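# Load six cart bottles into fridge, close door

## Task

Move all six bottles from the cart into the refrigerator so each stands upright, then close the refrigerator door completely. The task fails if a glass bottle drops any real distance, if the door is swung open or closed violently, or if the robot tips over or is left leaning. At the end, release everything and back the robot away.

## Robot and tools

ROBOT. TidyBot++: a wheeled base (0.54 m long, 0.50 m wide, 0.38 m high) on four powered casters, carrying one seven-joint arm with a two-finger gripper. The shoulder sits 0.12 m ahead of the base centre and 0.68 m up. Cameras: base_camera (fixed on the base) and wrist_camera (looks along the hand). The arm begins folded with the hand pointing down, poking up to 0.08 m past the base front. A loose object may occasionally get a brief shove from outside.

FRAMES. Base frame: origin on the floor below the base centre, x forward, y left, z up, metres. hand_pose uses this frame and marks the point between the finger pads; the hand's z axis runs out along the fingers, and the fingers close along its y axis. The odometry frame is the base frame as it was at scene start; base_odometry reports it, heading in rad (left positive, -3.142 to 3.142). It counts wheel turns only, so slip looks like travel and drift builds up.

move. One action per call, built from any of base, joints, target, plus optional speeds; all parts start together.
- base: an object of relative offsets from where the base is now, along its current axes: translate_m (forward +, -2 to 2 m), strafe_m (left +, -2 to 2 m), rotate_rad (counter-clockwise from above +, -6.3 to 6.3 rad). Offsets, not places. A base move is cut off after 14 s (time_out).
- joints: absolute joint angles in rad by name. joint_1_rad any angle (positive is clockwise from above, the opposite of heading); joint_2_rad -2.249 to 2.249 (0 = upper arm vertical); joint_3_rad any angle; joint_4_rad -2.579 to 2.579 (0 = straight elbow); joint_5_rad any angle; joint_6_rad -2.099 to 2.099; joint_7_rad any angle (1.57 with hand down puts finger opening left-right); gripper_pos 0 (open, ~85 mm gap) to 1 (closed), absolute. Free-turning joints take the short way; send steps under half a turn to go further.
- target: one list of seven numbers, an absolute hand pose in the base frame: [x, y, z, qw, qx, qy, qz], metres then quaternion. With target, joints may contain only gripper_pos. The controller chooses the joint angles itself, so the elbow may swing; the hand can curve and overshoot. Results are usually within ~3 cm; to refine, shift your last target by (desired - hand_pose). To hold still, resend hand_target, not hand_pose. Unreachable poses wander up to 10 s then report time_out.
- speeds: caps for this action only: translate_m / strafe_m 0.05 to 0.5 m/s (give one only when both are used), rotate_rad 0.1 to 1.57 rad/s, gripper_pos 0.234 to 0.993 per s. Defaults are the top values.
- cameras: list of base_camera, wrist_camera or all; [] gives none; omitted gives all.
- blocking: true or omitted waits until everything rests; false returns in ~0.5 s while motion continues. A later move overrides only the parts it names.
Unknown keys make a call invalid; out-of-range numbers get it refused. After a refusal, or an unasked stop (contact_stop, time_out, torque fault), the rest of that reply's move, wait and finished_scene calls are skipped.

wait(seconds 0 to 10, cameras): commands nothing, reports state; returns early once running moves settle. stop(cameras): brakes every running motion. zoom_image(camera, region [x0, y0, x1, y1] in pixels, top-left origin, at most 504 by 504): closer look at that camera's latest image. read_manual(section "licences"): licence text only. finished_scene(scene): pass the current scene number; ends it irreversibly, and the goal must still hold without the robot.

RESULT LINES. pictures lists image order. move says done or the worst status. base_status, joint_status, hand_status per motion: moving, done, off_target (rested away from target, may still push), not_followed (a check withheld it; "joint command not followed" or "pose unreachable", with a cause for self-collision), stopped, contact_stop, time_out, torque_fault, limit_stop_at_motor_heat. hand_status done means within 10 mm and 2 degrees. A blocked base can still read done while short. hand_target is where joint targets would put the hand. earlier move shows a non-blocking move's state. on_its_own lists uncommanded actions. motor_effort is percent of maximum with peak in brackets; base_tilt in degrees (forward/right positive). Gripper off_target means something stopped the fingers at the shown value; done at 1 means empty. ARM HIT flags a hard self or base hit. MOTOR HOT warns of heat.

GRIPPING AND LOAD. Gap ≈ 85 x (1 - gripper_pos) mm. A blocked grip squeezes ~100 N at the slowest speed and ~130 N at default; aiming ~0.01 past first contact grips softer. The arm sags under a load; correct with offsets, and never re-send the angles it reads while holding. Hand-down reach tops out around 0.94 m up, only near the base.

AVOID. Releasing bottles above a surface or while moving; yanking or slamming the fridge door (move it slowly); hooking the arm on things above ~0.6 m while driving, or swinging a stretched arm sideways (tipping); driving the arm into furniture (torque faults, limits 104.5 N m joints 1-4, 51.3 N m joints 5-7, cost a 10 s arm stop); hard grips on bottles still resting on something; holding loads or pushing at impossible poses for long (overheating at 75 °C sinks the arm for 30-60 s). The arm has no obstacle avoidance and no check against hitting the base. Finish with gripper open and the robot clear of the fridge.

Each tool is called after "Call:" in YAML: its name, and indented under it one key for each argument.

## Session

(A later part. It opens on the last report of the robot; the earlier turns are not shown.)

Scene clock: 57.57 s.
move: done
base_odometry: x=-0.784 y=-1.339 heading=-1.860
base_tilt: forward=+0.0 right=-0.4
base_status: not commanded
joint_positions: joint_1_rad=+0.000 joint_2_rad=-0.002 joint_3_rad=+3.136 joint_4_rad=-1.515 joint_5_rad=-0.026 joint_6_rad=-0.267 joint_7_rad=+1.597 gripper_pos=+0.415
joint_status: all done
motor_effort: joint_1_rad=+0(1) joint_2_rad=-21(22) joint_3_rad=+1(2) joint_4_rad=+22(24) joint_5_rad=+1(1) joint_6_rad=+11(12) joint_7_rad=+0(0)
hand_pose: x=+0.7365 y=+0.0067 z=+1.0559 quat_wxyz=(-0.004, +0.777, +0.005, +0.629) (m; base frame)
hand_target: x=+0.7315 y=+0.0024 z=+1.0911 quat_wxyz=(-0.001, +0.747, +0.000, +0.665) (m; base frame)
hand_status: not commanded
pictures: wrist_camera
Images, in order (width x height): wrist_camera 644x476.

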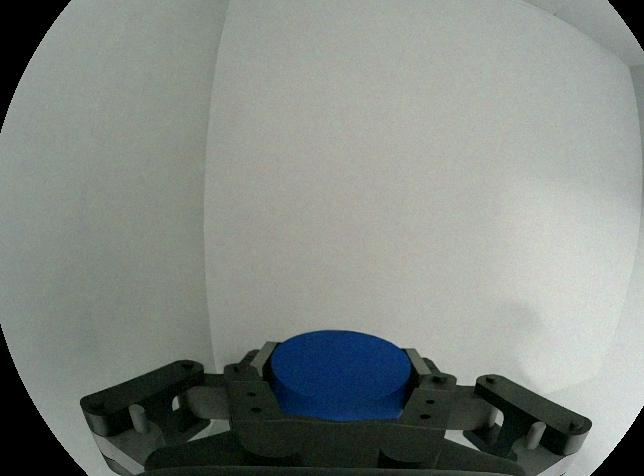

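Call:
move:
  joints: {"joint_4_rad": -1.548, "joint_6_rad": -0.163}
  cameras: []

Scene clock: 58.43 s.
move: done
base_odometry: x=-0.784 y=-1.339 heading=-1.860
base_tilt: forward=+0.0 right=-0.4
base_status: not commanded
joint_positions: joint_1_rad=+0.000 joint_2_rad=-0.010 joint_3_rad=+3.136 joint_4_rad=-1.541 joint_5_rad=-0.026 joint_6_rad=-0.230 joint_7_rad=+1.597 gripper_pos=+0.415
joint_status: all done
motor_effort: joint_1_rad=+1(1) joint_2_rad=-20(21) joint_3_rad=+1(2) joint_4_rad=+22(23) joint_5_rad=+1(1) joint_6_rad=+10(11) joint_7_rad=+0(0)
hand_pose: x=+0.7346 y=+0.0064 z=+1.0564 quat_wxyz=(-0.004, +0.771, +0.004, +0.637) (m; base frame)
hand_target: x=+0.7321 y=+0.0024 z=+1.0810 quat_wxyz=(-0.001, +0.747, +0.000, +0.665) (m; base frame)
hand_status: not commanded
pictures: none
No camera images: "cameras" was empty.

Call:
move:
  joints: {"joint_4_rad": -1.573, "joint_6_rad": -0.153}
  cameras: []

Call:
move:
  joints: {"gripper_pos": 0.15}
  speeds: {"gripper_pos": 0.234}

Scene clock: 59.40 s.
move: done
base_odometry: x=-0.784 y=-1.339 heading=-1.860
base_tilt: forward=+0.0 right=-0.4
base_status: not commanded
joint_positions: joint_1_rad=+0.000 joint_2_rad=-0.016 joint_3_rad=+3.136 joint_4_rad=-1.556 joint_5_rad=-0.026 joint_6_rad=-0.209 joint_7_rad=+1.597 gripper_pos=+0.415
joint_status: all done
motor_effort: joint_1_rad=+2(2) joint_2_rad=-18(20) joint_3_rad=+2(3) joint_4_rad=+19(22) joint_5_rad=+1(1) joint_6_rad=+9(10) joint_7_rad=+0(1)
hand_pose: x=+0.7329 y=+0.0063 z=+1.0567 quat_wxyz=(-0.003, +0.767, +0.004, +0.641) (m; base frame)
hand_target: x=+0.7318 y=+0.0024 z=+1.0686 quat_wxyz=(-0.001, +0.752, +0.000, +0.659) (m; base frame)
hand_status: not commanded
pictures: none
No camera images: "cameras" was empty.

Scene clock: 61.00 s.
move: done
base_odometry: x=-0.784 y=-1.339 heading=-1.860
base_tilt: forward=+0.0 right=-0.4
base_status: not commanded
joint_positions: joint_1_rad=+0.000 joint_2_rad=-0.016 joint_3_rad=+3.136 joint_4_rad=-1.556 joint_5_rad=-0.025 joint_6_rad=-0.209 joint_7_rad=+1.597 gripper_pos=+0.152
joint_status: all done
motor_effort: joint_1_rad=+0(2) joint_2_rad=-19(19) joint_3_rad=+1(3) joint_4_rad=+20(21) joint_5_rad=+0(1) joint_6_rad=+9(9) joint_7_rad=+0(1)
hand_pose: x=+0.7329 y=+0.0061 z=+1.0568 quat_wxyz=(-0.003, +0.767, +0.004, +0.641) (m; base frame)
hand_target: x=+0.7318 y=+0.0024 z=+1.0686 quat_wxyz=(-0.001, +0.752, +0.000, +0.659) (m; base frame)
hand_status: not commanded
pictures: base_camera, wrist_camera
Images, in order (width x height): base_camera 644x364, wrist_camera 644x476.

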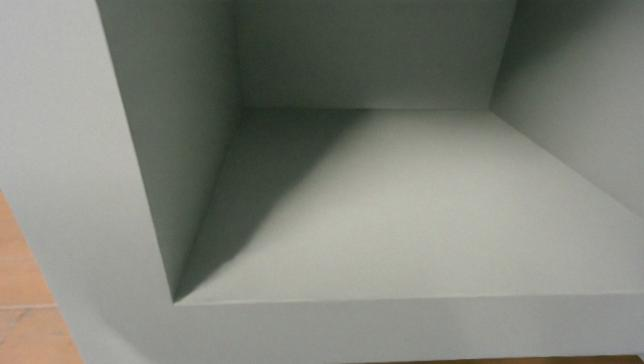

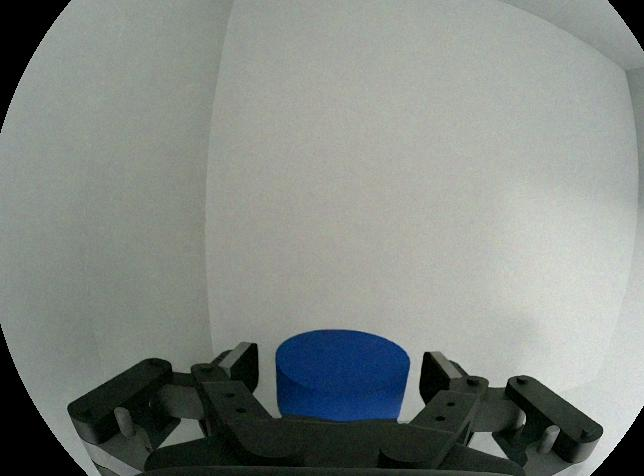

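Call:
move:
  base: {"translate_m": -0.4}
  speeds: {"translate_m": 0.4}

Call:
move:
  base: {"translate_m": -0.55, "strafe_m": -0.1}
  joints: {"joint_2_rad": -0.3, "joint_4_rad": -1.75, "joint_6_rad": -0.163}

Call:
move:
  base: {"rotate_rad": -2.366}

Call:
move:
  base: {"translate_m": 0.13, "strafe_m": 0.115}
  joints: {"joint_2_rad": 0.08, "joint_4_rad": -1.827, "joint_6_rad": 0.074}

Scene clock: 64.43 s.
move: done
base_odometry: x=-0.670 y=-0.956 heading=-1.860
base_tilt: forward=+0.0 right=-0.4
base_status: done
joint_positions: joint_1_rad=+0.000 joint_2_rad=-0.028 joint_3_rad=+3.136 joint_4_rad=-1.559 joint_5_rad=-0.025 joint_6_rad=-0.207 joint_7_rad=+1.597 gripper_pos=+0.152
joint_status: not commanded
motor_effort: joint_1_rad=+1(2) joint_2_rad=-18(22) joint_3_rad=+1(2) joint_4_rad=+20(21) joint_5_rad=+0(1) joint_6_rad=+9(9) joint_7_rad=+0(1)
hand_pose: x=+0.7283 y=+0.0061 z=+1.0631 quat_wxyz=(-0.003, +0.764, +0.004, +0.646) (m; base frame)
hand_target: x=+0.7318 y=+0.0024 z=+1.0686 quat_wxyz=(-0.001, +0.752, +0.000, +0.659) (m; base frame)
hand_status: not commanded
pictures: base_camera, wrist_camera
Images, in order (width x height): base_camera 644x364, wrist_camera 644x476.

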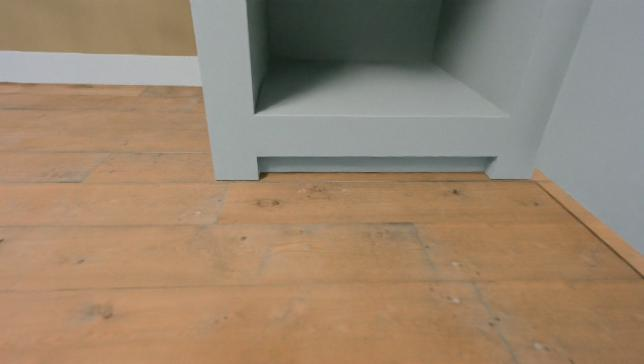

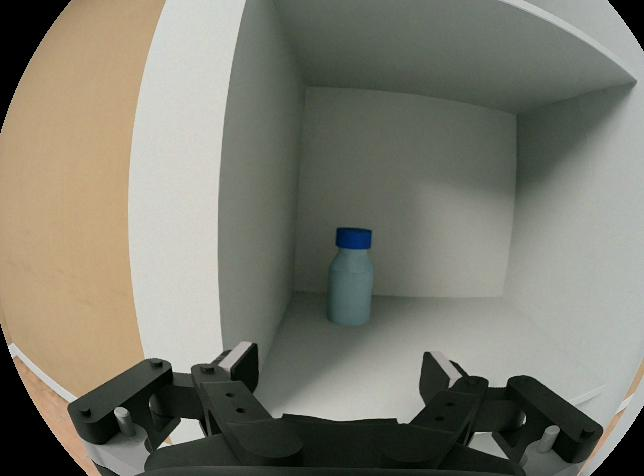

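Scene clock: 66.90 s.
move: done
base_odometry: x=-0.609 y=-0.400 heading=-1.860
base_tilt: forward=+0.0 right=-0.4
base_status: done
joint_positions: joint_1_rad=+0.000 joint_2_rad=-0.300 joint_3_rad=+3.136 joint_4_rad=-1.733 joint_5_rad=-0.025 joint_6_rad=-0.207 joint_7_rad=+1.597 gripper_pos=+0.152
joint_status: all done
motor_effort: joint_1_rad=+0(1) joint_2_rad=-9(22) joint_3_rad=+1(2) joint_4_rad=+20(21) joint_5_rad=+0(1) joint_6_rad=+9(9) joint_7_rad=+0(1)
hand_pose: x=+0.6163 y=+0.0060 z=+1.1056 quat_wxyz=(-0.003, +0.731, +0.004, +0.682) (m; base frame)
hand_target: x=+0.6177 y=+0.0023 z=+1.1085 quat_wxyz=(-0.001, +0.722, +0.000, +0.692) (m; base frame)
hand_status: not commanded
pictures: base_camera, wrist_camera
Images, in order (width x height): base_camera 644x364, wrist_camera 644x476.

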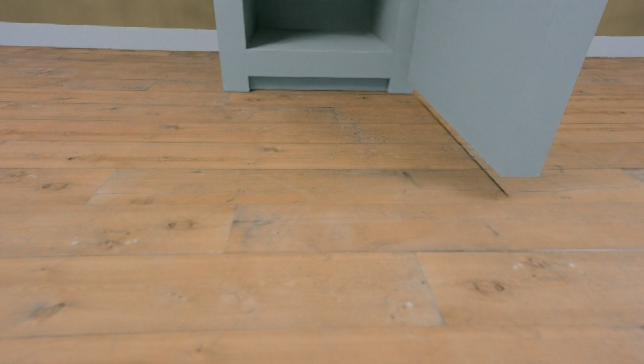

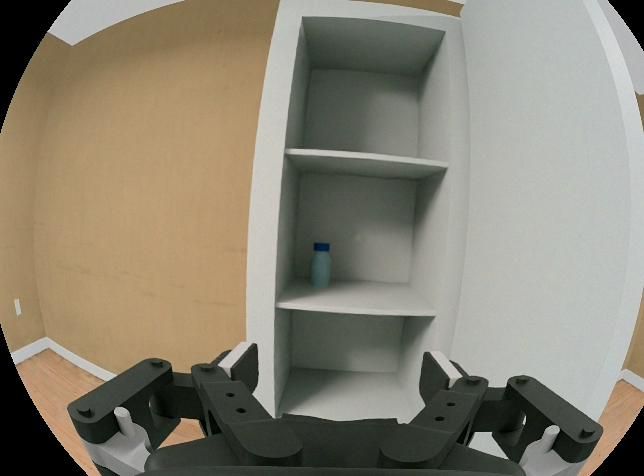

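Scene clock: 69.70 s.
move: done
base_odometry: x=-0.609 y=-0.400 heading=+2.058
base_tilt: forward=+0.0 right=-0.4
base_status: done
joint_positions: joint_1_rad=+0.000 joint_2_rad=-0.300 joint_3_rad=+3.136 joint_4_rad=-1.734 joint_5_rad=-0.025 joint_6_rad=-0.207 joint_7_rad=+1.597 gripper_pos=+0.152
joint_status: not commanded
motor_effort: joint_1_rad=+1(3) joint_2_rad=-10(12) joint_3_rad=+1(5) joint_4_rad=+19(21) joint_5_rad=+0(1) joint_6_rad=+8(9) joint_7_rad=+0(1)
hand_pose: x=+0.6164 y=+0.0062 z=+1.1051 quat_wxyz=(-0.003, +0.731, +0.005, +0.682) (m; base frame)
hand_target: x=+0.6177 y=+0.0023 z=+1.1085 quat_wxyz=(-0.001, +0.722, +0.000, +0.692) (m; base frame)
hand_status: not commanded
pictures: base_camera, wrist_camera
Images, in order (width x height): base_camera 644x364, wrist_camera 644x476.

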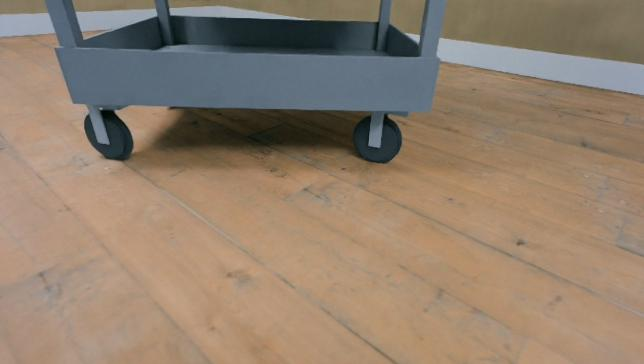

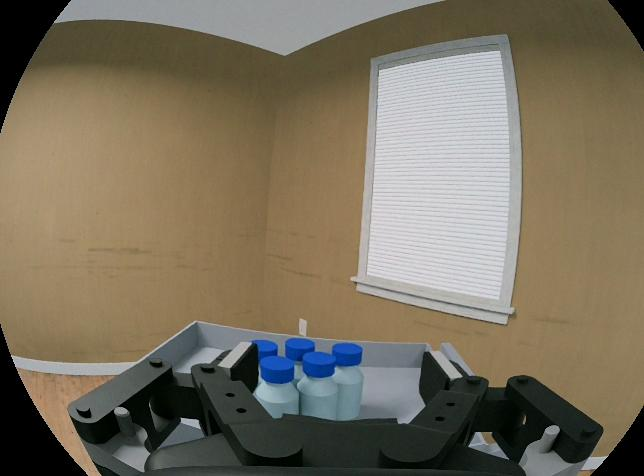

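Scene clock: 71.40 s.
move: done
base_odometry: x=-0.771 y=-0.339 heading=+2.058
base_tilt: forward=+0.0 right=-0.4
base_status: done
joint_positions: joint_1_rad=-0.001 joint_2_rad=+0.070 joint_3_rad=+3.137 joint_4_rad=-1.817 joint_5_rad=-0.025 joint_6_rad=+0.014 joint_7_rad=+1.597 gripper_pos=+0.152
joint_status: all done
motor_effort: joint_1_rad=+0(1) joint_2_rad=-20(25) joint_3_rad=+0(3) joint_4_rad=+19(21) joint_5_rad=+0(1) joint_6_rad=+8(9) joint_7_rad=+0(1)
hand_pose: x=+0.7443 y=+0.0048 z=+0.9108 quat_wxyz=(-0.002, +0.806, +0.002, +0.592) (m; base frame)
hand_target: x=+0.7500 y=+0.0023 z=+0.9168 quat_wxyz=(-0.001, +0.793, +0.000, +0.609) (m; base frame)
hand_status: not commanded
pictures: base_camera, wrist_camera
Images, in order (width x height): base_camera 644x364, wrist_camera 644x476.

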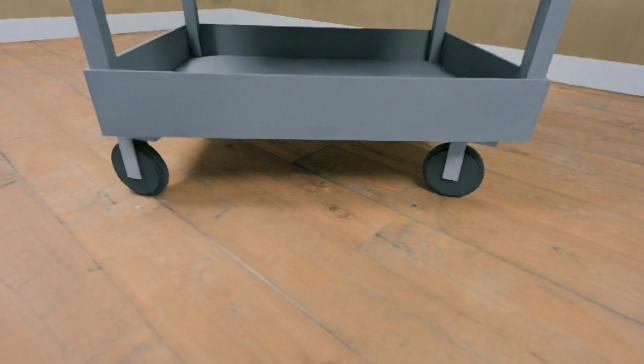

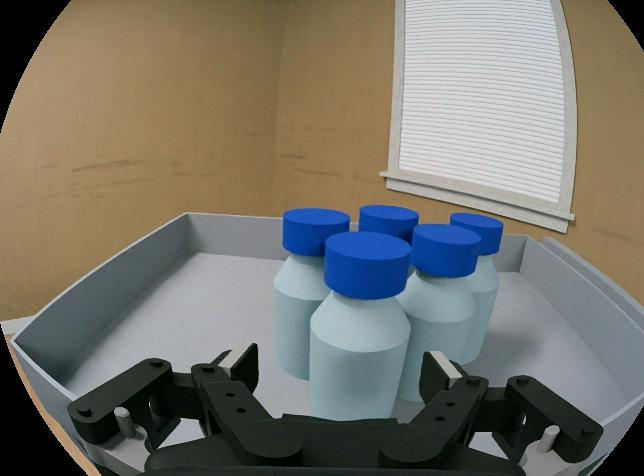

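Call:
move:
  base: {"translate_m": 0.05, "strafe_m": -0.016}
  joints: {"joint_6_rad": 0.144}
  cameras: ["wrist_camera"]

Scene clock: 72.70 s.
move: done
base_odometry: x=-0.781 y=-0.287 heading=+2.058
base_tilt: forward=+0.0 right=-0.4
base_status: done
joint_positions: joint_1_rad=-0.001 joint_2_rad=+0.074 joint_3_rad=+3.137 joint_4_rad=-1.820 joint_5_rad=-0.025 joint_6_rad=+0.096 joint_7_rad=+1.597 gripper_pos=+0.152
joint_status: all done
motor_effort: joint_1_rad=+0(1) joint_2_rad=-20(24) joint_3_rad=+0(2) joint_4_rad=+19(21) joint_5_rad=+0(1) joint_6_rad=+8(10) joint_7_rad=+0(0)
hand_pose: x=+0.7514 y=+0.0042 z=+0.9317 quat_wxyz=(-0.001, +0.783, +0.002, +0.623) (m; base frame)
hand_target: x=+0.7549 y=+0.0023 z=+0.9380 quat_wxyz=(-0.001, +0.772, +0.000, +0.636) (m; base frame)
hand_status: not commanded
pictures: wrist_camera
Images, in order (width x height): wrist_camera 644x476.

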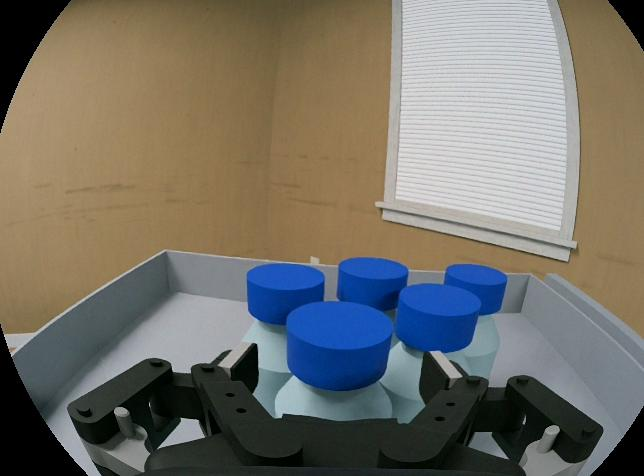

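Call:
move:
  base: {"translate_m": 0.042}
  speeds: {"translate_m": 0.1}
  joints: {"joint_4_rad": -1.86, "joint_6_rad": 0.165}
  cameras: ["wrist_camera"]

Scene clock: 73.97 s.
move: done
base_odometry: x=-0.800 y=-0.250 heading=+2.058
base_tilt: forward=+0.0 right=-0.4
base_status: done
joint_positions: joint_1_rad=-0.001 joint_2_rad=+0.071 joint_3_rad=+3.137 joint_4_rad=-1.849 joint_5_rad=-0.025 joint_6_rad=+0.112 joint_7_rad=+1.597 gripper_pos=+0.152
joint_status: all done
motor_effort: joint_1_rad=+0(2) joint_2_rad=-20(23) joint_3_rad=+1(3) joint_4_rad=+19(20) joint_5_rad=+0(1) joint_6_rad=+8(10) joint_7_rad=+0(1)
hand_pose: x=+0.7468 y=+0.0041 z=+0.9208 quat_wxyz=(-0.001, +0.786, +0.002, +0.619) (m; base frame)
hand_target: x=+0.7506 y=+0.0023 z=+0.9246 quat_wxyz=(-0.001, +0.776, +0.000, +0.631) (m; base frame)
hand_status: not commanded
pictures: wrist_camera
Images, in order (width x height): wrist_camera 644x476.

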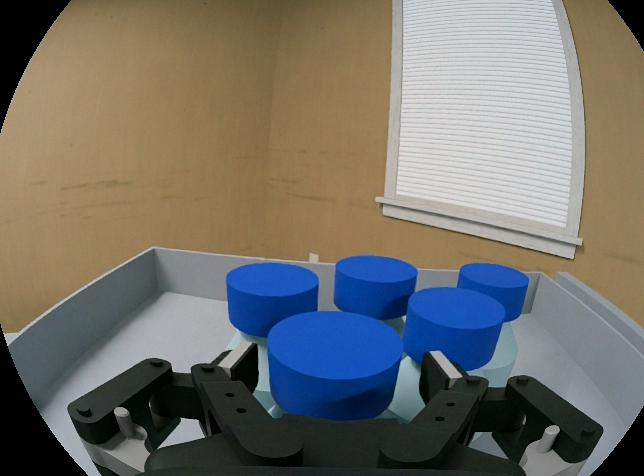

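Call:
move:
  base: {"translate_m": 0.008, "strafe_m": 0.002}
  speeds: {"translate_m": 0.1}
  cameras: []

Call:
move:
  joints: {"gripper_pos": 0.45}
  speeds: {"gripper_pos": 0.234}
  cameras: ["wrist_camera"]

Scene clock: 76.10 s.
move: done
base_odometry: x=-0.806 y=-0.244 heading=+2.057
base_tilt: forward=+0.0 right=-0.4
base_status: done
joint_positions: joint_1_rad=-0.001 joint_2_rad=+0.071 joint_3_rad=+3.137 joint_4_rad=-1.849 joint_5_rad=-0.025 joint_6_rad=+0.112 joint_7_rad=+1.597 gripper_pos=+0.152
joint_status: not commanded
motor_effort: joint_1_rad=+0(2) joint_2_rad=-20(23) joint_3_rad=+1(2) joint_4_rad=+19(20) joint_5_rad=+0(1) joint_6_rad=+8(9) joint_7_rad=+0(1)
hand_pose: x=+0.7468 y=+0.0044 z=+0.9207 quat_wxyz=(-0.001, +0.786, +0.002, +0.618) (m; base frame)
hand_target: x=+0.7506 y=+0.0023 z=+0.9246 quat_wxyz=(-0.001, +0.776, +0.000, +0.631) (m; base frame)
hand_status: not commanded
pictures: none
No camera images: "cameras" was empty.

Scene clock: 77.70 s.
move: off_target
base_odometry: x=-0.806 y=-0.244 heading=+2.057
base_tilt: forward=+0.0 right=-0.4
base_status: not commanded
joint_positions: joint_1_rad=-0.002 joint_2_rad=+0.071 joint_3_rad=+3.137 joint_4_rad=-1.849 joint_5_rad=-0.025 joint_6_rad=+0.114 joint_7_rad=+1.597 gripper_pos=+0.416
joint_status: gripper_pos off_target (ended at +0.416, target +0.450)
motor_effort: joint_1_rad=+0(2) joint_2_rad=-19(21) joint_3_rad=+0(2) joint_4_rad=+19(20) joint_5_rad=+0(1) joint_6_rad=+8(9) joint_7_rad=+0(1)
hand_pose: x=+0.7469 y=+0.0046 z=+0.9211 quat_wxyz=(-0.001, +0.785, +0.002, +0.619) (m; base frame)
hand_target: x=+0.7506 y=+0.0023 z=+0.9246 quat_wxyz=(-0.001, +0.776, +0.000, +0.631) (m; base frame)
hand_status: not commanded
pictures: wrist_camera
Images, in order (width x height): wrist_camera 644x476.

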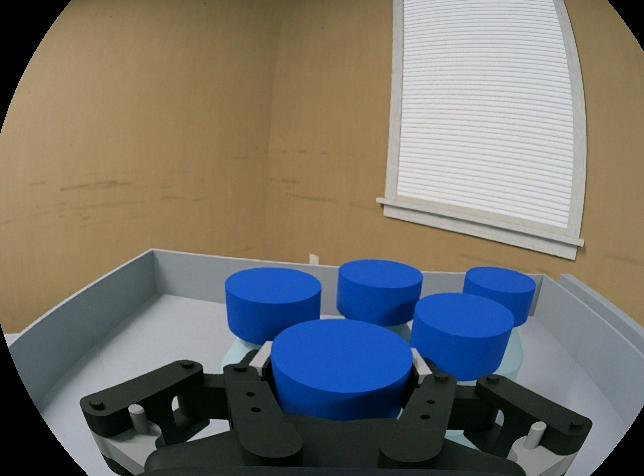

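Call:
move:
  joints: {"joint_2_rad": 0.033, "joint_4_rad": -1.348, "joint_6_rad": -0.43}
  cameras: ["wrist_camera"]

Call:
move:
  base: {"translate_m": -0.229, "strafe_m": -0.242}
  joints: {"joint_2_rad": 0.0065, "joint_4_rad": -1.23, "joint_6_rad": -0.5375}
  cameras: ["wrist_camera"]

Call:
move:
  base: {"rotate_rad": 2.366}
  speeds: {"rotate_rad": 1.0}
  joints: {"joint_1_rad": 0.22}

Scene clock: 81.37 s.
move: done
base_odometry: x=-0.806 y=-0.244 heading=+2.057
base_tilt: forward=+0.0 right=-0.4
base_status: not commanded
joint_positions: joint_1_rad=-0.001 joint_2_rad=+0.059 joint_3_rad=+3.137 joint_4_rad=-1.399 joint_5_rad=-0.025 joint_6_rad=-0.383 joint_7_rad=+1.597 gripper_pos=+0.416
joint_status: all done
motor_effort: joint_1_rad=+0(1) joint_2_rad=-24(25) joint_3_rad=+1(2) joint_4_rad=+23(24) joint_5_rad=+0(1) joint_6_rad=+11(13) joint_7_rad=+0(1)
hand_pose: x=+0.7559 y=+0.0083 z=+1.0542 quat_wxyz=(-0.005, +0.796, +0.006, +0.605) (m; base frame)
hand_target: x=+0.7439 y=+0.0023 z=+1.0876 quat_wxyz=(-0.001, +0.787, +0.000, +0.617) (m; base frame)
hand_status: not commanded
pictures: wrist_camera
Images, in order (width x height): wrist_camera 644x476.

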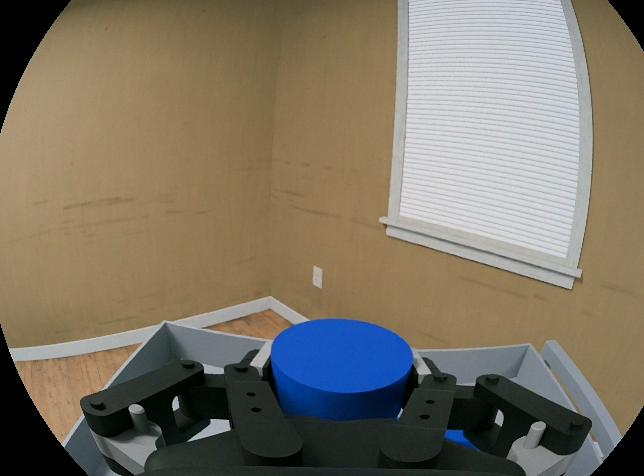

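Scene clock: 83.33 s.
move: done
base_odometry: x=-0.485 y=-0.333 heading=+2.057
base_tilt: forward=+0.0 right=-0.4
base_status: done
joint_positions: joint_1_rad=+0.002 joint_2_rad=+0.027 joint_3_rad=+3.137 joint_4_rad=-1.280 joint_5_rad=-0.025 joint_6_rad=-0.495 joint_7_rad=+1.597 gripper_pos=+0.416
joint_status: all done
motor_effort: joint_1_rad=+0(3) joint_2_rad=-22(28) joint_3_rad=+1(3) joint_4_rad=+23(25) joint_5_rad=+0(1) joint_6_rad=+11(12) joint_7_rad=+0(1)
hand_pose: x=+0.7369 y=+0.0068 z=+1.1134 quat_wxyz=(-0.004, +0.784, +0.006, +0.621) (m; base frame)
hand_target: x=+0.7236 y=+0.0023 z=+1.1429 quat_wxyz=(-0.001, +0.775, +0.000, +0.632) (m; base frame)
hand_status: not commanded
pictures: wrist_camera
Images, in order (width x height): wrist_camera 644x476.

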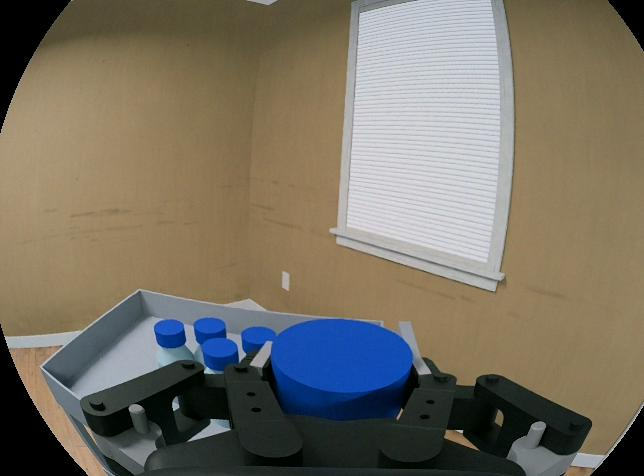

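Scene clock: 86.87 s.
move: done
base_odometry: x=-0.485 y=-0.333 heading=-1.861
base_tilt: forward=+0.0 right=-0.4
base_status: done
joint_positions: joint_1_rad=+0.216 joint_2_rad=+0.027 joint_3_rad=+3.141 joint_4_rad=-1.279 joint_5_rad=-0.024 joint_6_rad=-0.495 joint_7_rad=+1.597 gripper_pos=+0.416
joint_status: all done
motor_effort: joint_1_rad=+0(3) joint_2_rad=-22(24) joint_3_rad=+1(3) joint_4_rad=+23(24) joint_5_rad=+0(1) joint_6_rad=+11(12) joint_7_rad=+0(1)
hand_pose: x=+0.7237 y=-0.1272 z=+1.1133 quat_wxyz=(+0.064, +0.780, -0.079, +0.618) (m; base frame)
hand_target: x=+0.7095 y=-0.1297 z=+1.1429 quat_wxyz=(+0.069, +0.771, -0.085, +0.628) (m; base frame)
hand_status: not commanded
pictures: base_camera, wrist_camera
Images, in order (width x height): base_camera 644x364, wrist_camera 644x476.

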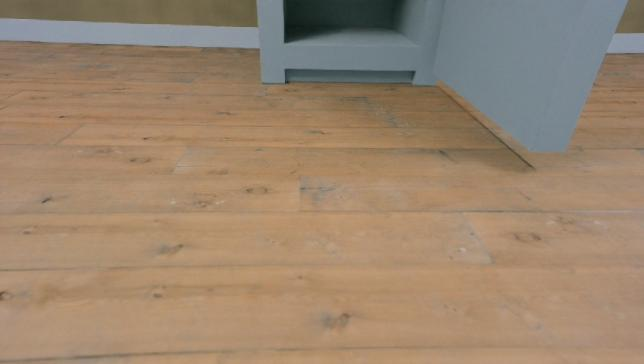

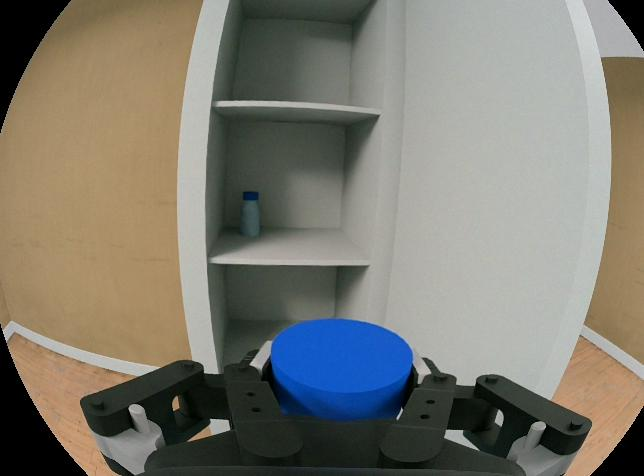

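Call:
move:
  base: {"translate_m": 0.72}

Scene clock: 89.90 s.
move: done
base_odometry: x=-0.690 y=-1.023 heading=-1.860
base_tilt: forward=+0.0 right=-0.4
base_status: done
joint_positions: joint_1_rad=+0.216 joint_2_rad=+0.021 joint_3_rad=+3.141 joint_4_rad=-1.279 joint_5_rad=-0.024 joint_6_rad=-0.497 joint_7_rad=+1.597 gripper_pos=+0.416
joint_status: not commanded
motor_effort: joint_1_rad=+0(1) joint_2_rad=-22(26) joint_3_rad=+1(2) joint_4_rad=+23(24) joint_5_rad=+0(1) joint_6_rad=+11(12) joint_7_rad=+0(1)
hand_pose: x=+0.7210 y=-0.1267 z=+1.1164 quat_wxyz=(+0.064, +0.779, -0.079, +0.619) (m; base frame)
hand_target: x=+0.7095 y=-0.1297 z=+1.1429 quat_wxyz=(+0.069, +0.771, -0.085, +0.628) (m; base frame)
hand_status: not commanded
pictures: base_camera, wrist_camera
Images, in order (width x height): base_camera 644x364, wrist_camera 644x476.

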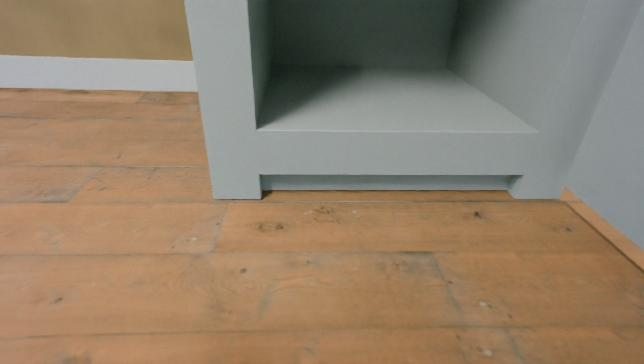

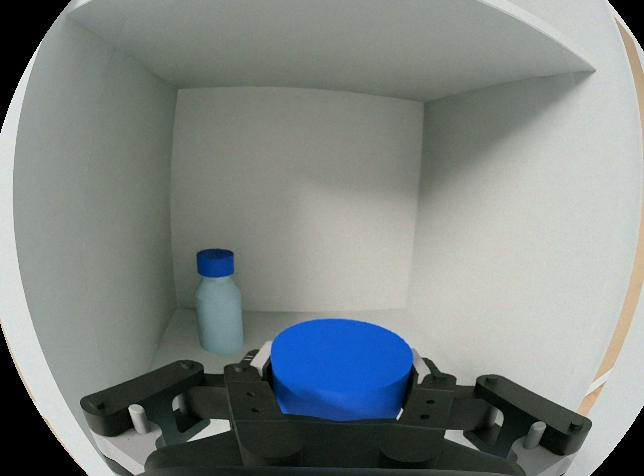

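Call:
move:
  base: {"translate_m": 0.34}
  speeds: {"translate_m": 0.3}
  joints: {"joint_2_rad": -0.02, "joint_4_rad": -1.40, "joint_6_rad": -0.31}
  cameras: ["wrist_camera"]

Call:
move:
  joints: {"joint_4_rad": -1.46, "joint_6_rad": -0.25}
  cameras: []

Scene clock: 92.30 s.
move: done
base_odometry: x=-0.787 y=-1.349 heading=-1.858
base_tilt: forward=+0.0 right=-0.4
base_status: done
joint_positions: joint_1_rad=+0.216 joint_2_rad=-0.003 joint_3_rad=+3.141 joint_4_rad=-1.408 joint_5_rad=-0.024 joint_6_rad=-0.387 joint_7_rad=+1.597 gripper_pos=+0.416
joint_status: all done
motor_effort: joint_1_rad=+0(1) joint_2_rad=-21(26) joint_3_rad=+1(2) joint_4_rad=+23(24) joint_5_rad=+0(1) joint_6_rad=+11(12) joint_7_rad=+0(0)
hand_pose: x=+0.7183 y=-0.1271 z=+1.0856 quat_wxyz=(+0.065, +0.777, -0.080, +0.621) (m; base frame)
hand_target: x=+0.7141 y=-0.1307 z=+1.1251 quat_wxyz=(+0.072, +0.743, -0.082, +0.660) (m; base frame)
hand_status: not commanded
pictures: wrist_camera
Images, in order (width x height): wrist_camera 644x476.

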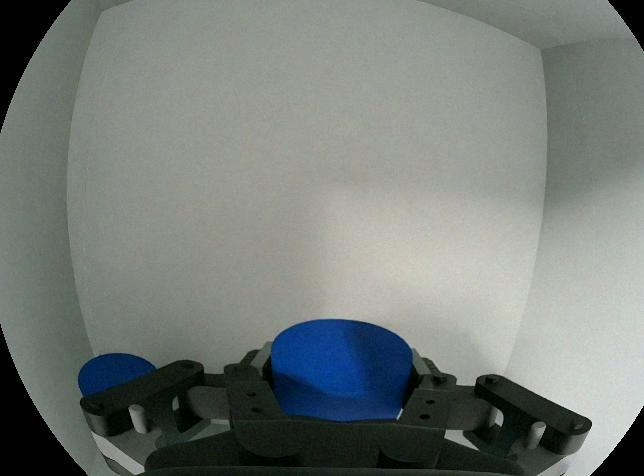

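Scene clock: 93.33 s.
move: done
base_odometry: x=-0.787 y=-1.349 heading=-1.858
base_tilt: forward=+0.0 right=-0.4
base_status: not commanded
joint_positions: joint_1_rad=+0.216 joint_2_rad=-0.003 joint_3_rad=+3.141 joint_4_rad=-1.468 joint_5_rad=-0.024 joint_6_rad=-0.327 joint_7_rad=+1.597 gripper_pos=+0.416
joint_status: all done
motor_effort: joint_1_rad=+1(1) joint_2_rad=-22(23) joint_3_rad=+1(2) joint_4_rad=+23(25) joint_5_rad=+0(1) joint_6_rad=+11(12) joint_7_rad=+0(0)
hand_pose: x=+0.7207 y=-0.1280 z=+1.0671 quat_wxyz=(+0.065, +0.777, -0.080, +0.621) (m; base frame)
hand_target: x=+0.7171 y=-0.1313 z=+1.1065 quat_wxyz=(+0.072, +0.743, -0.082, +0.660) (m; base frame)
hand_status: not commanded
pictures: none
No camera images: "cameras" was empty.

Call:
move:
  joints: {"joint_4_rad": -1.495, "joint_6_rad": -0.215}
  cameras: []

Call:
move:
  joints: {"joint_4_rad": -1.525, "joint_6_rad": -0.185}
  cameras: []

Call:
move:
  joints: {"joint_4_rad": -1.555, "joint_6_rad": -0.165}
  cameras: []

Scene clock: 94.67 s.
move: done
base_odometry: x=-0.787 y=-1.349 heading=-1.858
base_tilt: forward=+0.0 right=-0.4
base_status: not commanded
joint_positions: joint_1_rad=+0.216 joint_2_rad=-0.003 joint_3_rad=+3.141 joint_4_rad=-1.502 joint_5_rad=-0.024 joint_6_rad=-0.291 joint_7_rad=+1.597 gripper_pos=+0.416
joint_status: all done
motor_effort: joint_1_rad=+0(1) joint_2_rad=-21(23) joint_3_rad=+1(2) joint_4_rad=+24(25) joint_5_rad=+0(0) joint_6_rad=+11(12) joint_7_rad=+0(1)
hand_pose: x=+0.7218 y=-0.1285 z=+1.0573 quat_wxyz=(+0.066, +0.776, -0.081, +0.622) (m; base frame)
hand_target: x=+0.7183 y=-0.1316 z=+1.0955 quat_wxyz=(+0.072, +0.744, -0.082, +0.660) (m; base frame)
hand_status: not commanded
pictures: none
No camera images: "cameras" was empty.

Scene clock: 95.30 s.
move: done
base_odometry: x=-0.787 y=-1.349 heading=-1.858
base_tilt: forward=+0.0 right=-0.4
base_status: not commanded
joint_positions: joint_1_rad=+0.216 joint_2_rad=-0.003 joint_3_rad=+3.141 joint_4_rad=-1.527 joint_5_rad=-0.024 joint_6_rad=-0.258 joint_7_rad=+1.597 gripper_pos=+0.416
joint_status: all done
motor_effort: joint_1_rad=+0(1) joint_2_rad=-21(22) joint_3_rad=+1(2) joint_4_rad=+23(24) joint_5_rad=+0(1) joint_6_rad=+11(12) joint_7_rad=+0(1)
hand_pose: x=+0.7227 y=-0.1290 z=+1.0516 quat_wxyz=(+0.066, +0.774, -0.081, +0.625) (m; base frame)
hand_target: x=+0.7190 y=-0.1318 z=+1.0861 quat_wxyz=(+0.072, +0.743, -0.082, +0.660) (m; base frame)
hand_status: not commanded
pictures: none
No camera images: "cameras" was empty.

Scene clock: 95.93 s.
move: done
base_odometry: x=-0.787 y=-1.349 heading=-1.858
base_tilt: forward=+0.0 right=-0.4
base_status: not commanded
joint_positions: joint_1_rad=+0.216 joint_2_rad=-0.007 joint_3_rad=+3.141 joint_4_rad=-1.546 joint_5_rad=-0.024 joint_6_rad=-0.229 joint_7_rad=+1.597 gripper_pos=+0.416
joint_status: all done
motor_effort: joint_1_rad=+1(2) joint_2_rad=-19(22) joint_3_rad=+2(2) joint_4_rad=+21(24) joint_5_rad=+1(1) joint_6_rad=+10(11) joint_7_rad=+0(1)
hand_pose: x=+0.7217 y=-0.1290 z=+1.0517 quat_wxyz=(+0.067, +0.769, -0.080, +0.631) (m; base frame)
hand_target: x=+0.7191 y=-0.1318 z=+1.0736 quat_wxyz=(+0.072, +0.747, -0.082, +0.656) (m; base frame)
hand_status: not commanded
pictures: none
No camera images: "cameras" was empty.

Call:
move:
  joints: {"joint_4_rad": -1.572, "joint_6_rad": -0.16}
  cameras: []

Call:
move:
  joints: {"gripper_pos": 0.15}
  speeds: {"gripper_pos": 0.234}

Call:
move:
  base: {"translate_m": -0.4}
  speeds: {"translate_m": 0.4}
  cameras: ["wrist_camera"]

Scene clock: 96.70 s.
move: done
base_odometry: x=-0.787 y=-1.349 heading=-1.858
base_tilt: forward=+0.0 right=-0.4
base_status: not commanded
joint_positions: joint_1_rad=+0.216 joint_2_rad=-0.011 joint_3_rad=+3.141 joint_4_rad=-1.556 joint_5_rad=-0.024 joint_6_rad=-0.216 joint_7_rad=+1.597 gripper_pos=+0.416
joint_status: all done
motor_effort: joint_1_rad=+1(2) joint_2_rad=-19(19) joint_3_rad=+2(3) joint_4_rad=+20(21) joint_5_rad=+1(1) joint_6_rad=+9(10) joint_7_rad=+0(0)
hand_pose: x=+0.7206 y=-0.1288 z=+1.0519 quat_wxyz=(+0.067, +0.767, -0.080, +0.633) (m; base frame)
hand_target: x=+0.7188 y=-0.1317 z=+1.0646 quat_wxyz=(+0.071, +0.751, -0.083, +0.652) (m; base frame)
hand_status: not commanded
pictures: none
No camera images: "cameras" was empty.

Scene clock: 98.30 s.
move: done
base_odometry: x=-0.787 y=-1.349 heading=-1.858
base_tilt: forward=+0.0 right=-0.4
base_status: not commanded
joint_positions: joint_1_rad=+0.216 joint_2_rad=-0.011 joint_3_rad=+3.141 joint_4_rad=-1.556 joint_5_rad=-0.024 joint_6_rad=-0.216 joint_7_rad=+1.597 gripper_pos=+0.152
joint_status: all done
motor_effort: joint_1_rad=+0(2) joint_2_rad=-18(19) joint_3_rad=+1(3) joint_4_rad=+20(21) joint_5_rad=+0(1) joint_6_rad=+8(9) joint_7_rad=+0(1)
hand_pose: x=+0.7206 y=-0.1289 z=+1.0520 quat_wxyz=(+0.068, +0.767, -0.080, +0.633) (m; base frame)
hand_target: x=+0.7188 y=-0.1317 z=+1.0646 quat_wxyz=(+0.071, +0.751, -0.083, +0.652) (m; base frame)
hand_status: not commanded
pictures: base_camera, wrist_camera
Images, in order (width x height): base_camera 644x364, wrist_camera 644x476.

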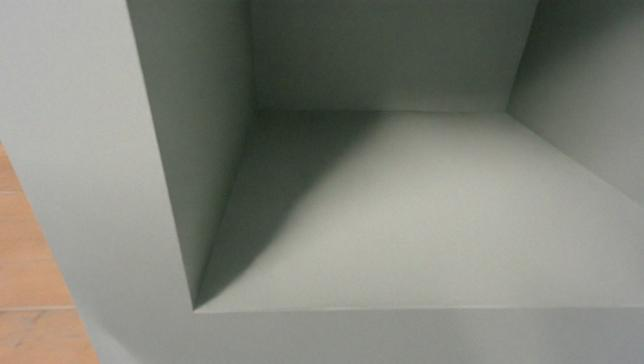

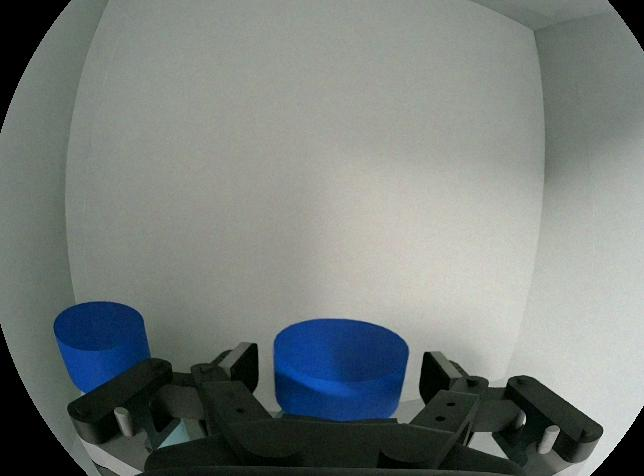

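Scene clock: 100.53 s.
move: done
base_odometry: x=-0.674 y=-0.965 heading=-1.857
base_tilt: forward=+0.0 right=-0.4
base_status: done
joint_positions: joint_1_rad=+0.218 joint_2_rad=-0.028 joint_3_rad=+3.141 joint_4_rad=-1.558 joint_5_rad=-0.024 joint_6_rad=-0.214 joint_7_rad=+1.597 gripper_pos=+0.152
joint_status: not commanded
motor_effort: joint_1_rad=+0(2) joint_2_rad=-18(22) joint_3_rad=+1(3) joint_4_rad=+20(21) joint_5_rad=+0(1) joint_6_rad=+8(9) joint_7_rad=+0(1)
hand_pose: x=+0.7141 y=-0.1283 z=+1.0617 quat_wxyz=(+0.069, +0.761, -0.080, +0.640) (m; base frame)
hand_target: x=+0.7188 y=-0.1317 z=+1.0646 quat_wxyz=(+0.071, +0.751, -0.083, +0.652) (m; base frame)
hand_status: not commanded
pictures: wrist_camera
Images, in order (width x height): wrist_camera 644x476.

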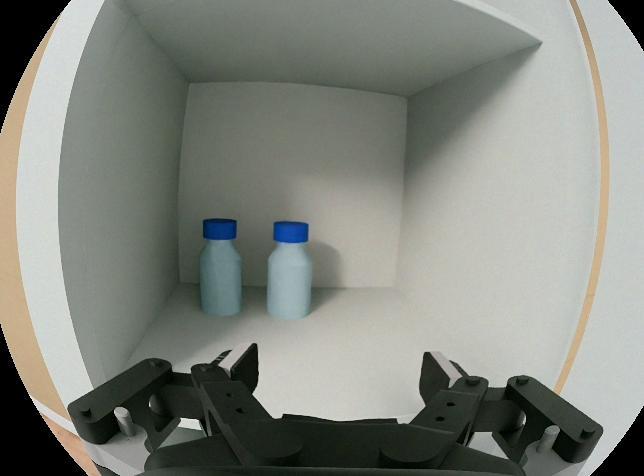

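Call:
move:
  base: {"translate_m": -0.623}
  joints: {"joint_2_rad": -0.3, "joint_4_rad": -1.75, "joint_6_rad": -0.163}
  cameras: ["wrist_camera"]

Call:
move:
  base: {"translate_m": -0.045, "strafe_m": -0.231, "rotate_rad": -2.369}
  joints: {"joint_1_rad": 0.0}
  cameras: ["wrist_camera"]

Call:
move:
  joints: {"joint_2_rad": 0.08, "joint_4_rad": -1.845, "joint_6_rad": 0.15}

Scene clock: 103.97 s.
move: done
base_odometry: x=-0.498 y=-0.368 heading=-1.857
base_tilt: forward=+0.0 right=-0.4
base_status: done
joint_positions: joint_1_rad=+0.218 joint_2_rad=-0.301 joint_3_rad=+3.141 joint_4_rad=-1.733 joint_5_rad=-0.024 joint_6_rad=-0.213 joint_7_rad=+1.597 gripper_pos=+0.152
joint_status: all done
motor_effort: joint_1_rad=+0(2) joint_2_rad=-9(22) joint_3_rad=+1(3) joint_4_rad=+20(21) joint_5_rad=+0(1) joint_6_rad=+8(9) joint_7_rad=+0(1)
hand_pose: x=+0.6048 y=-0.1042 z=+1.1039 quat_wxyz=(+0.073, +0.729, -0.077, +0.676) (m; base frame)
hand_target: x=+0.6062 y=-0.1066 z=+1.1085 quat_wxyz=(+0.075, +0.718, -0.079, +0.688) (m; base frame)
hand_status: not commanded
pictures: wrist_camera
Images, in order (width x height): wrist_camera 644x476.

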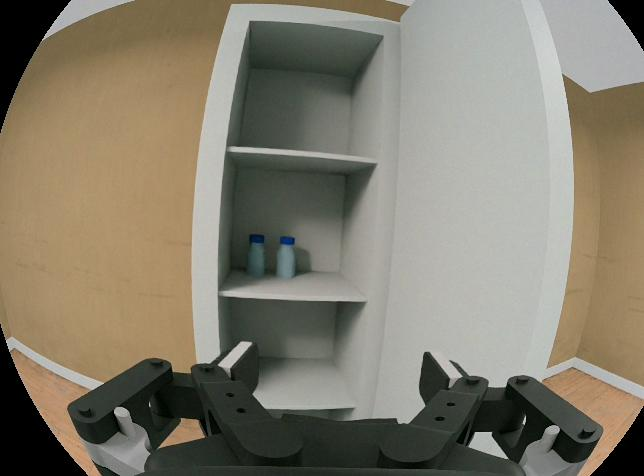

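Scene clock: 106.97 s.
move: done
base_odometry: x=-0.707 y=-0.259 heading=+2.059
base_tilt: forward=+0.0 right=-0.4
base_status: done
joint_positions: joint_1_rad=+0.005 joint_2_rad=-0.301 joint_3_rad=+3.142 joint_4_rad=-1.734 joint_5_rad=-0.024 joint_6_rad=-0.213 joint_7_rad=+1.597 gripper_pos=+0.152
joint_status: all done
motor_effort: joint_1_rad=+0(4) joint_2_rad=-9(12) joint_3_rad=+2(5) joint_4_rad=+20(21) joint_5_rad=+0(1) joint_6_rad=+8(9) joint_7_rad=+0(1)
hand_pose: x=+0.6159 y=+0.0003 z=+1.1033 quat_wxyz=(+0.001, +0.733, +0.001, +0.680) (m; base frame)
hand_target: x=+0.6177 y=+0.0023 z=+1.1085 quat_wxyz=(-0.001, +0.722, +0.000, +0.692) (m; base frame)
hand_status: not commanded
pictures: wrist_camera
Images, in order (width x height): wrist_camera 644x476.

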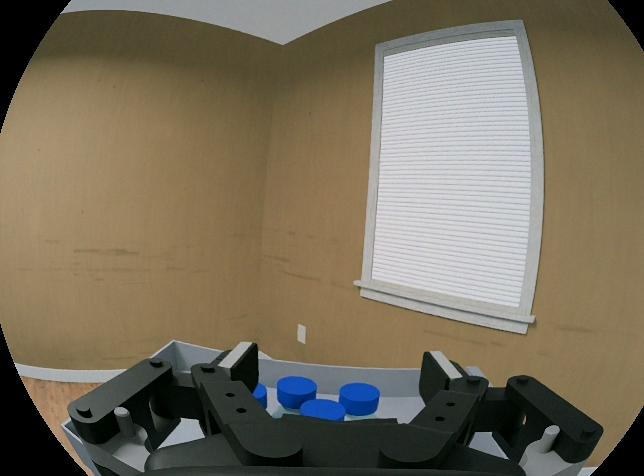

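Scene clock: 108.70 s.
move: done
base_odometry: x=-0.707 y=-0.259 heading=+2.059
base_tilt: forward=+0.0 right=-0.4
base_status: not commanded
joint_positions: joint_1_rad=+0.005 joint_2_rad=+0.065 joint_3_rad=+3.142 joint_4_rad=-1.835 joint_5_rad=-0.024 joint_6_rad=+0.090 joint_7_rad=+1.597 gripper_pos=+0.152
joint_status: all done
motor_effort: joint_1_rad=+0(1) joint_2_rad=-20(23) joint_3_rad=+1(2) joint_4_rad=+19(21) joint_5_rad=+0(1) joint_6_rad=+8(10) joint_7_rad=+0(1)
hand_pose: x=+0.7462 y=-0.0026 z=+0.9265 quat_wxyz=(+0.003, +0.786, -0.002, +0.618) (m; base frame)
hand_target: x=+0.7523 y=+0.0023 z=+0.9291 quat_wxyz=(-0.001, +0.776, +0.000, +0.631) (m; base frame)
hand_status: not commanded
pictures: base_camera, wrist_camera
Images, in order (width x height): base_camera 644x364, wrist_camera 644x476.

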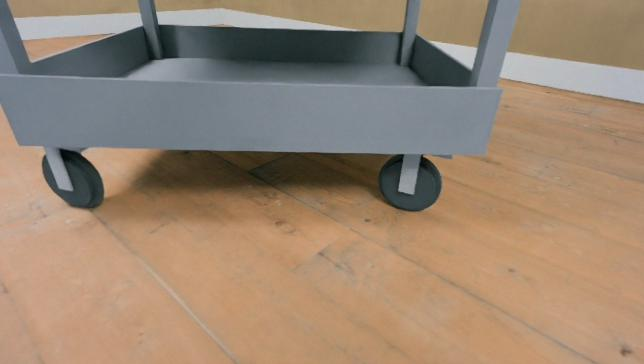

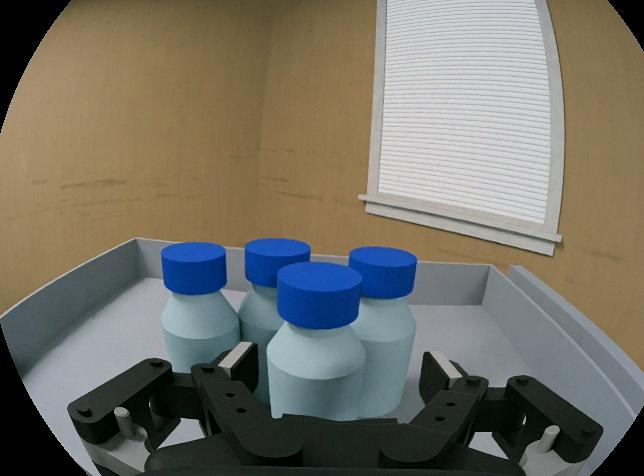

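Call:
move:
  base: {"translate_m": 0.108, "strafe_m": 0.013}
  speeds: {"translate_m": 0.15}
  cameras: ["wrist_camera"]

Scene clock: 110.30 s.
move: done
base_odometry: x=-0.769 y=-0.170 heading=+2.058
base_tilt: forward=+0.0 right=-0.4
base_status: done
joint_positions: joint_1_rad=+0.005 joint_2_rad=+0.065 joint_3_rad=+3.142 joint_4_rad=-1.836 joint_5_rad=-0.024 joint_6_rad=+0.093 joint_7_rad=+1.597 gripper_pos=+0.152
joint_status: not commanded
motor_effort: joint_1_rad=+0(1) joint_2_rad=-19(23) joint_3_rad=+1(2) joint_4_rad=+20(20) joint_5_rad=+0(1) joint_6_rad=+9(9) joint_7_rad=+0(1)
hand_pose: x=+0.7464 y=-0.0026 z=+0.9266 quat_wxyz=(+0.003, +0.786, -0.002, +0.618) (m; base frame)
hand_target: x=+0.7523 y=+0.0023 z=+0.9291 quat_wxyz=(-0.001, +0.776, +0.000, +0.631) (m; base frame)
hand_status: not commanded
pictures: wrist_camera
Images, in order (width x height): wrist_camera 644x476.

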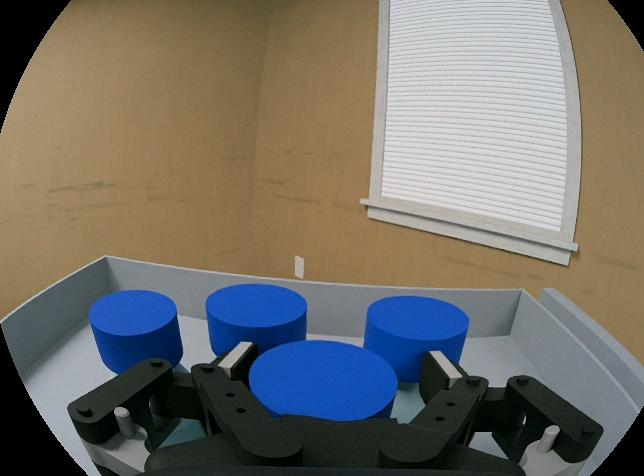

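Call:
move:
  base: {"translate_m": -0.004, "strafe_m": 0.006}
  speeds: {"translate_m": 0.1}
  cameras: ["wrist_camera"]

Scene clock: 111.10 s.
move: done
base_odometry: x=-0.772 y=-0.176 heading=+2.057
base_tilt: forward=+0.0 right=-0.4
base_status: done
joint_positions: joint_1_rad=+0.003 joint_2_rad=+0.065 joint_3_rad=+3.142 joint_4_rad=-1.836 joint_5_rad=-0.024 joint_6_rad=+0.094 joint_7_rad=+1.597 gripper_pos=+0.152
joint_status: not commanded
motor_effort: joint_1_rad=+0(2) joint_2_rad=-20(21) joint_3_rad=+1(2) joint_4_rad=+20(20) joint_5_rad=+0(1) joint_6_rad=+8(9) joint_7_rad=+0(0)
hand_pose: x=+0.7465 y=-0.0015 z=+0.9267 quat_wxyz=(+0.003, +0.786, -0.001, +0.619) (m; base frame)
hand_target: x=+0.7523 y=+0.0023 z=+0.9291 quat_wxyz=(-0.001, +0.776, +0.000, +0.631) (m; base frame)
hand_status: not commanded
pictures: wrist_camera
Images, in order (width x height): wrist_camera 644x476.

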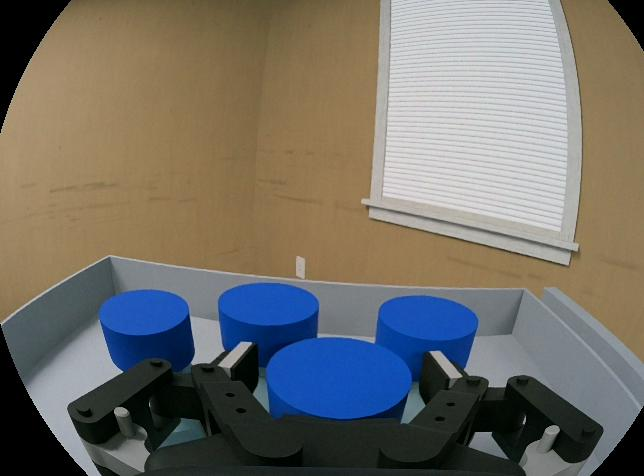

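Call:
move:
  joints: {"joint_4_rad": -1.86, "joint_6_rad": 0.165}
  cameras: []

Call:
move:
  joints: {"gripper_pos": 0.45}
  speeds: {"gripper_pos": 0.234}
  cameras: ["wrist_camera"]

Scene clock: 111.93 s.
move: done
base_odometry: x=-0.772 y=-0.176 heading=+2.057
base_tilt: forward=+0.0 right=-0.4
base_status: not commanded
joint_positions: joint_1_rad=+0.003 joint_2_rad=+0.065 joint_3_rad=+3.142 joint_4_rad=-1.848 joint_5_rad=-0.024 joint_6_rad=+0.110 joint_7_rad=+1.597 gripper_pos=+0.152
joint_status: all done
motor_effort: joint_1_rad=+0(0) joint_2_rad=-21(21) joint_3_rad=+1(1) joint_4_rad=+19(20) joint_5_rad=+0(1) joint_6_rad=+8(9) joint_7_rad=+0(1)
hand_pose: x=+0.7456 y=-0.0016 z=+0.9245 quat_wxyz=(+0.003, +0.784, -0.001, +0.620) (m; base frame)
hand_target: x=+0.7506 y=+0.0023 z=+0.9246 quat_wxyz=(-0.001, +0.776, +0.000, +0.631) (m; base frame)
hand_status: not commanded
pictures: none
No camera images: "cameras" was empty.

Scene clock: 113.53 s.
move: off_target
base_odometry: x=-0.772 y=-0.176 heading=+2.057
base_tilt: forward=+0.0 right=-0.4
base_status: not commanded
joint_positions: joint_1_rad=+0.002 joint_2_rad=+0.065 joint_3_rad=+3.142 joint_4_rad=-1.848 joint_5_rad=-0.024 joint_6_rad=+0.110 joint_7_rad=+1.597 gripper_pos=+0.414
joint_status: gripper_pos off_target (ended at +0.414, target +0.450)
motor_effort: joint_1_rad=+1(2) joint_2_rad=-18(20) joint_3_rad=+1(2) joint_4_rad=+19(20) joint_5_rad=+1(1) joint_6_rad=+8(9) joint_7_rad=+0(1)
hand_pose: x=+0.7456 y=-0.0009 z=+0.9245 quat_wxyz=(+0.003, +0.784, -0.001, +0.620) (m; base frame)
hand_target: x=+0.7506 y=+0.0023 z=+0.9246 quat_wxyz=(-0.001, +0.776, +0.000, +0.631) (m; base frame)
hand_status: not commanded
pictures: wrist_camera
Images, in order (width x height): wrist_camera 644x476.

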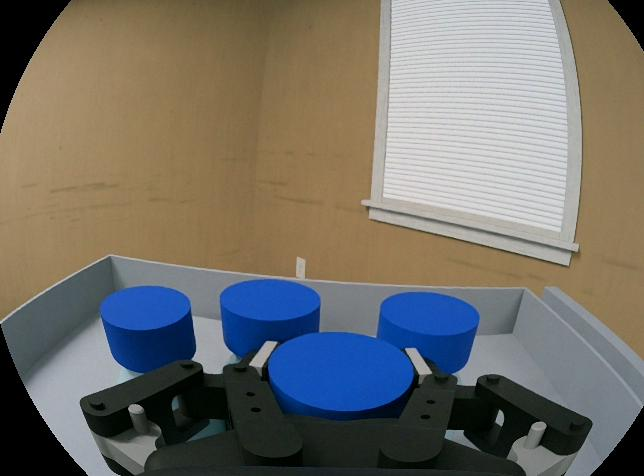

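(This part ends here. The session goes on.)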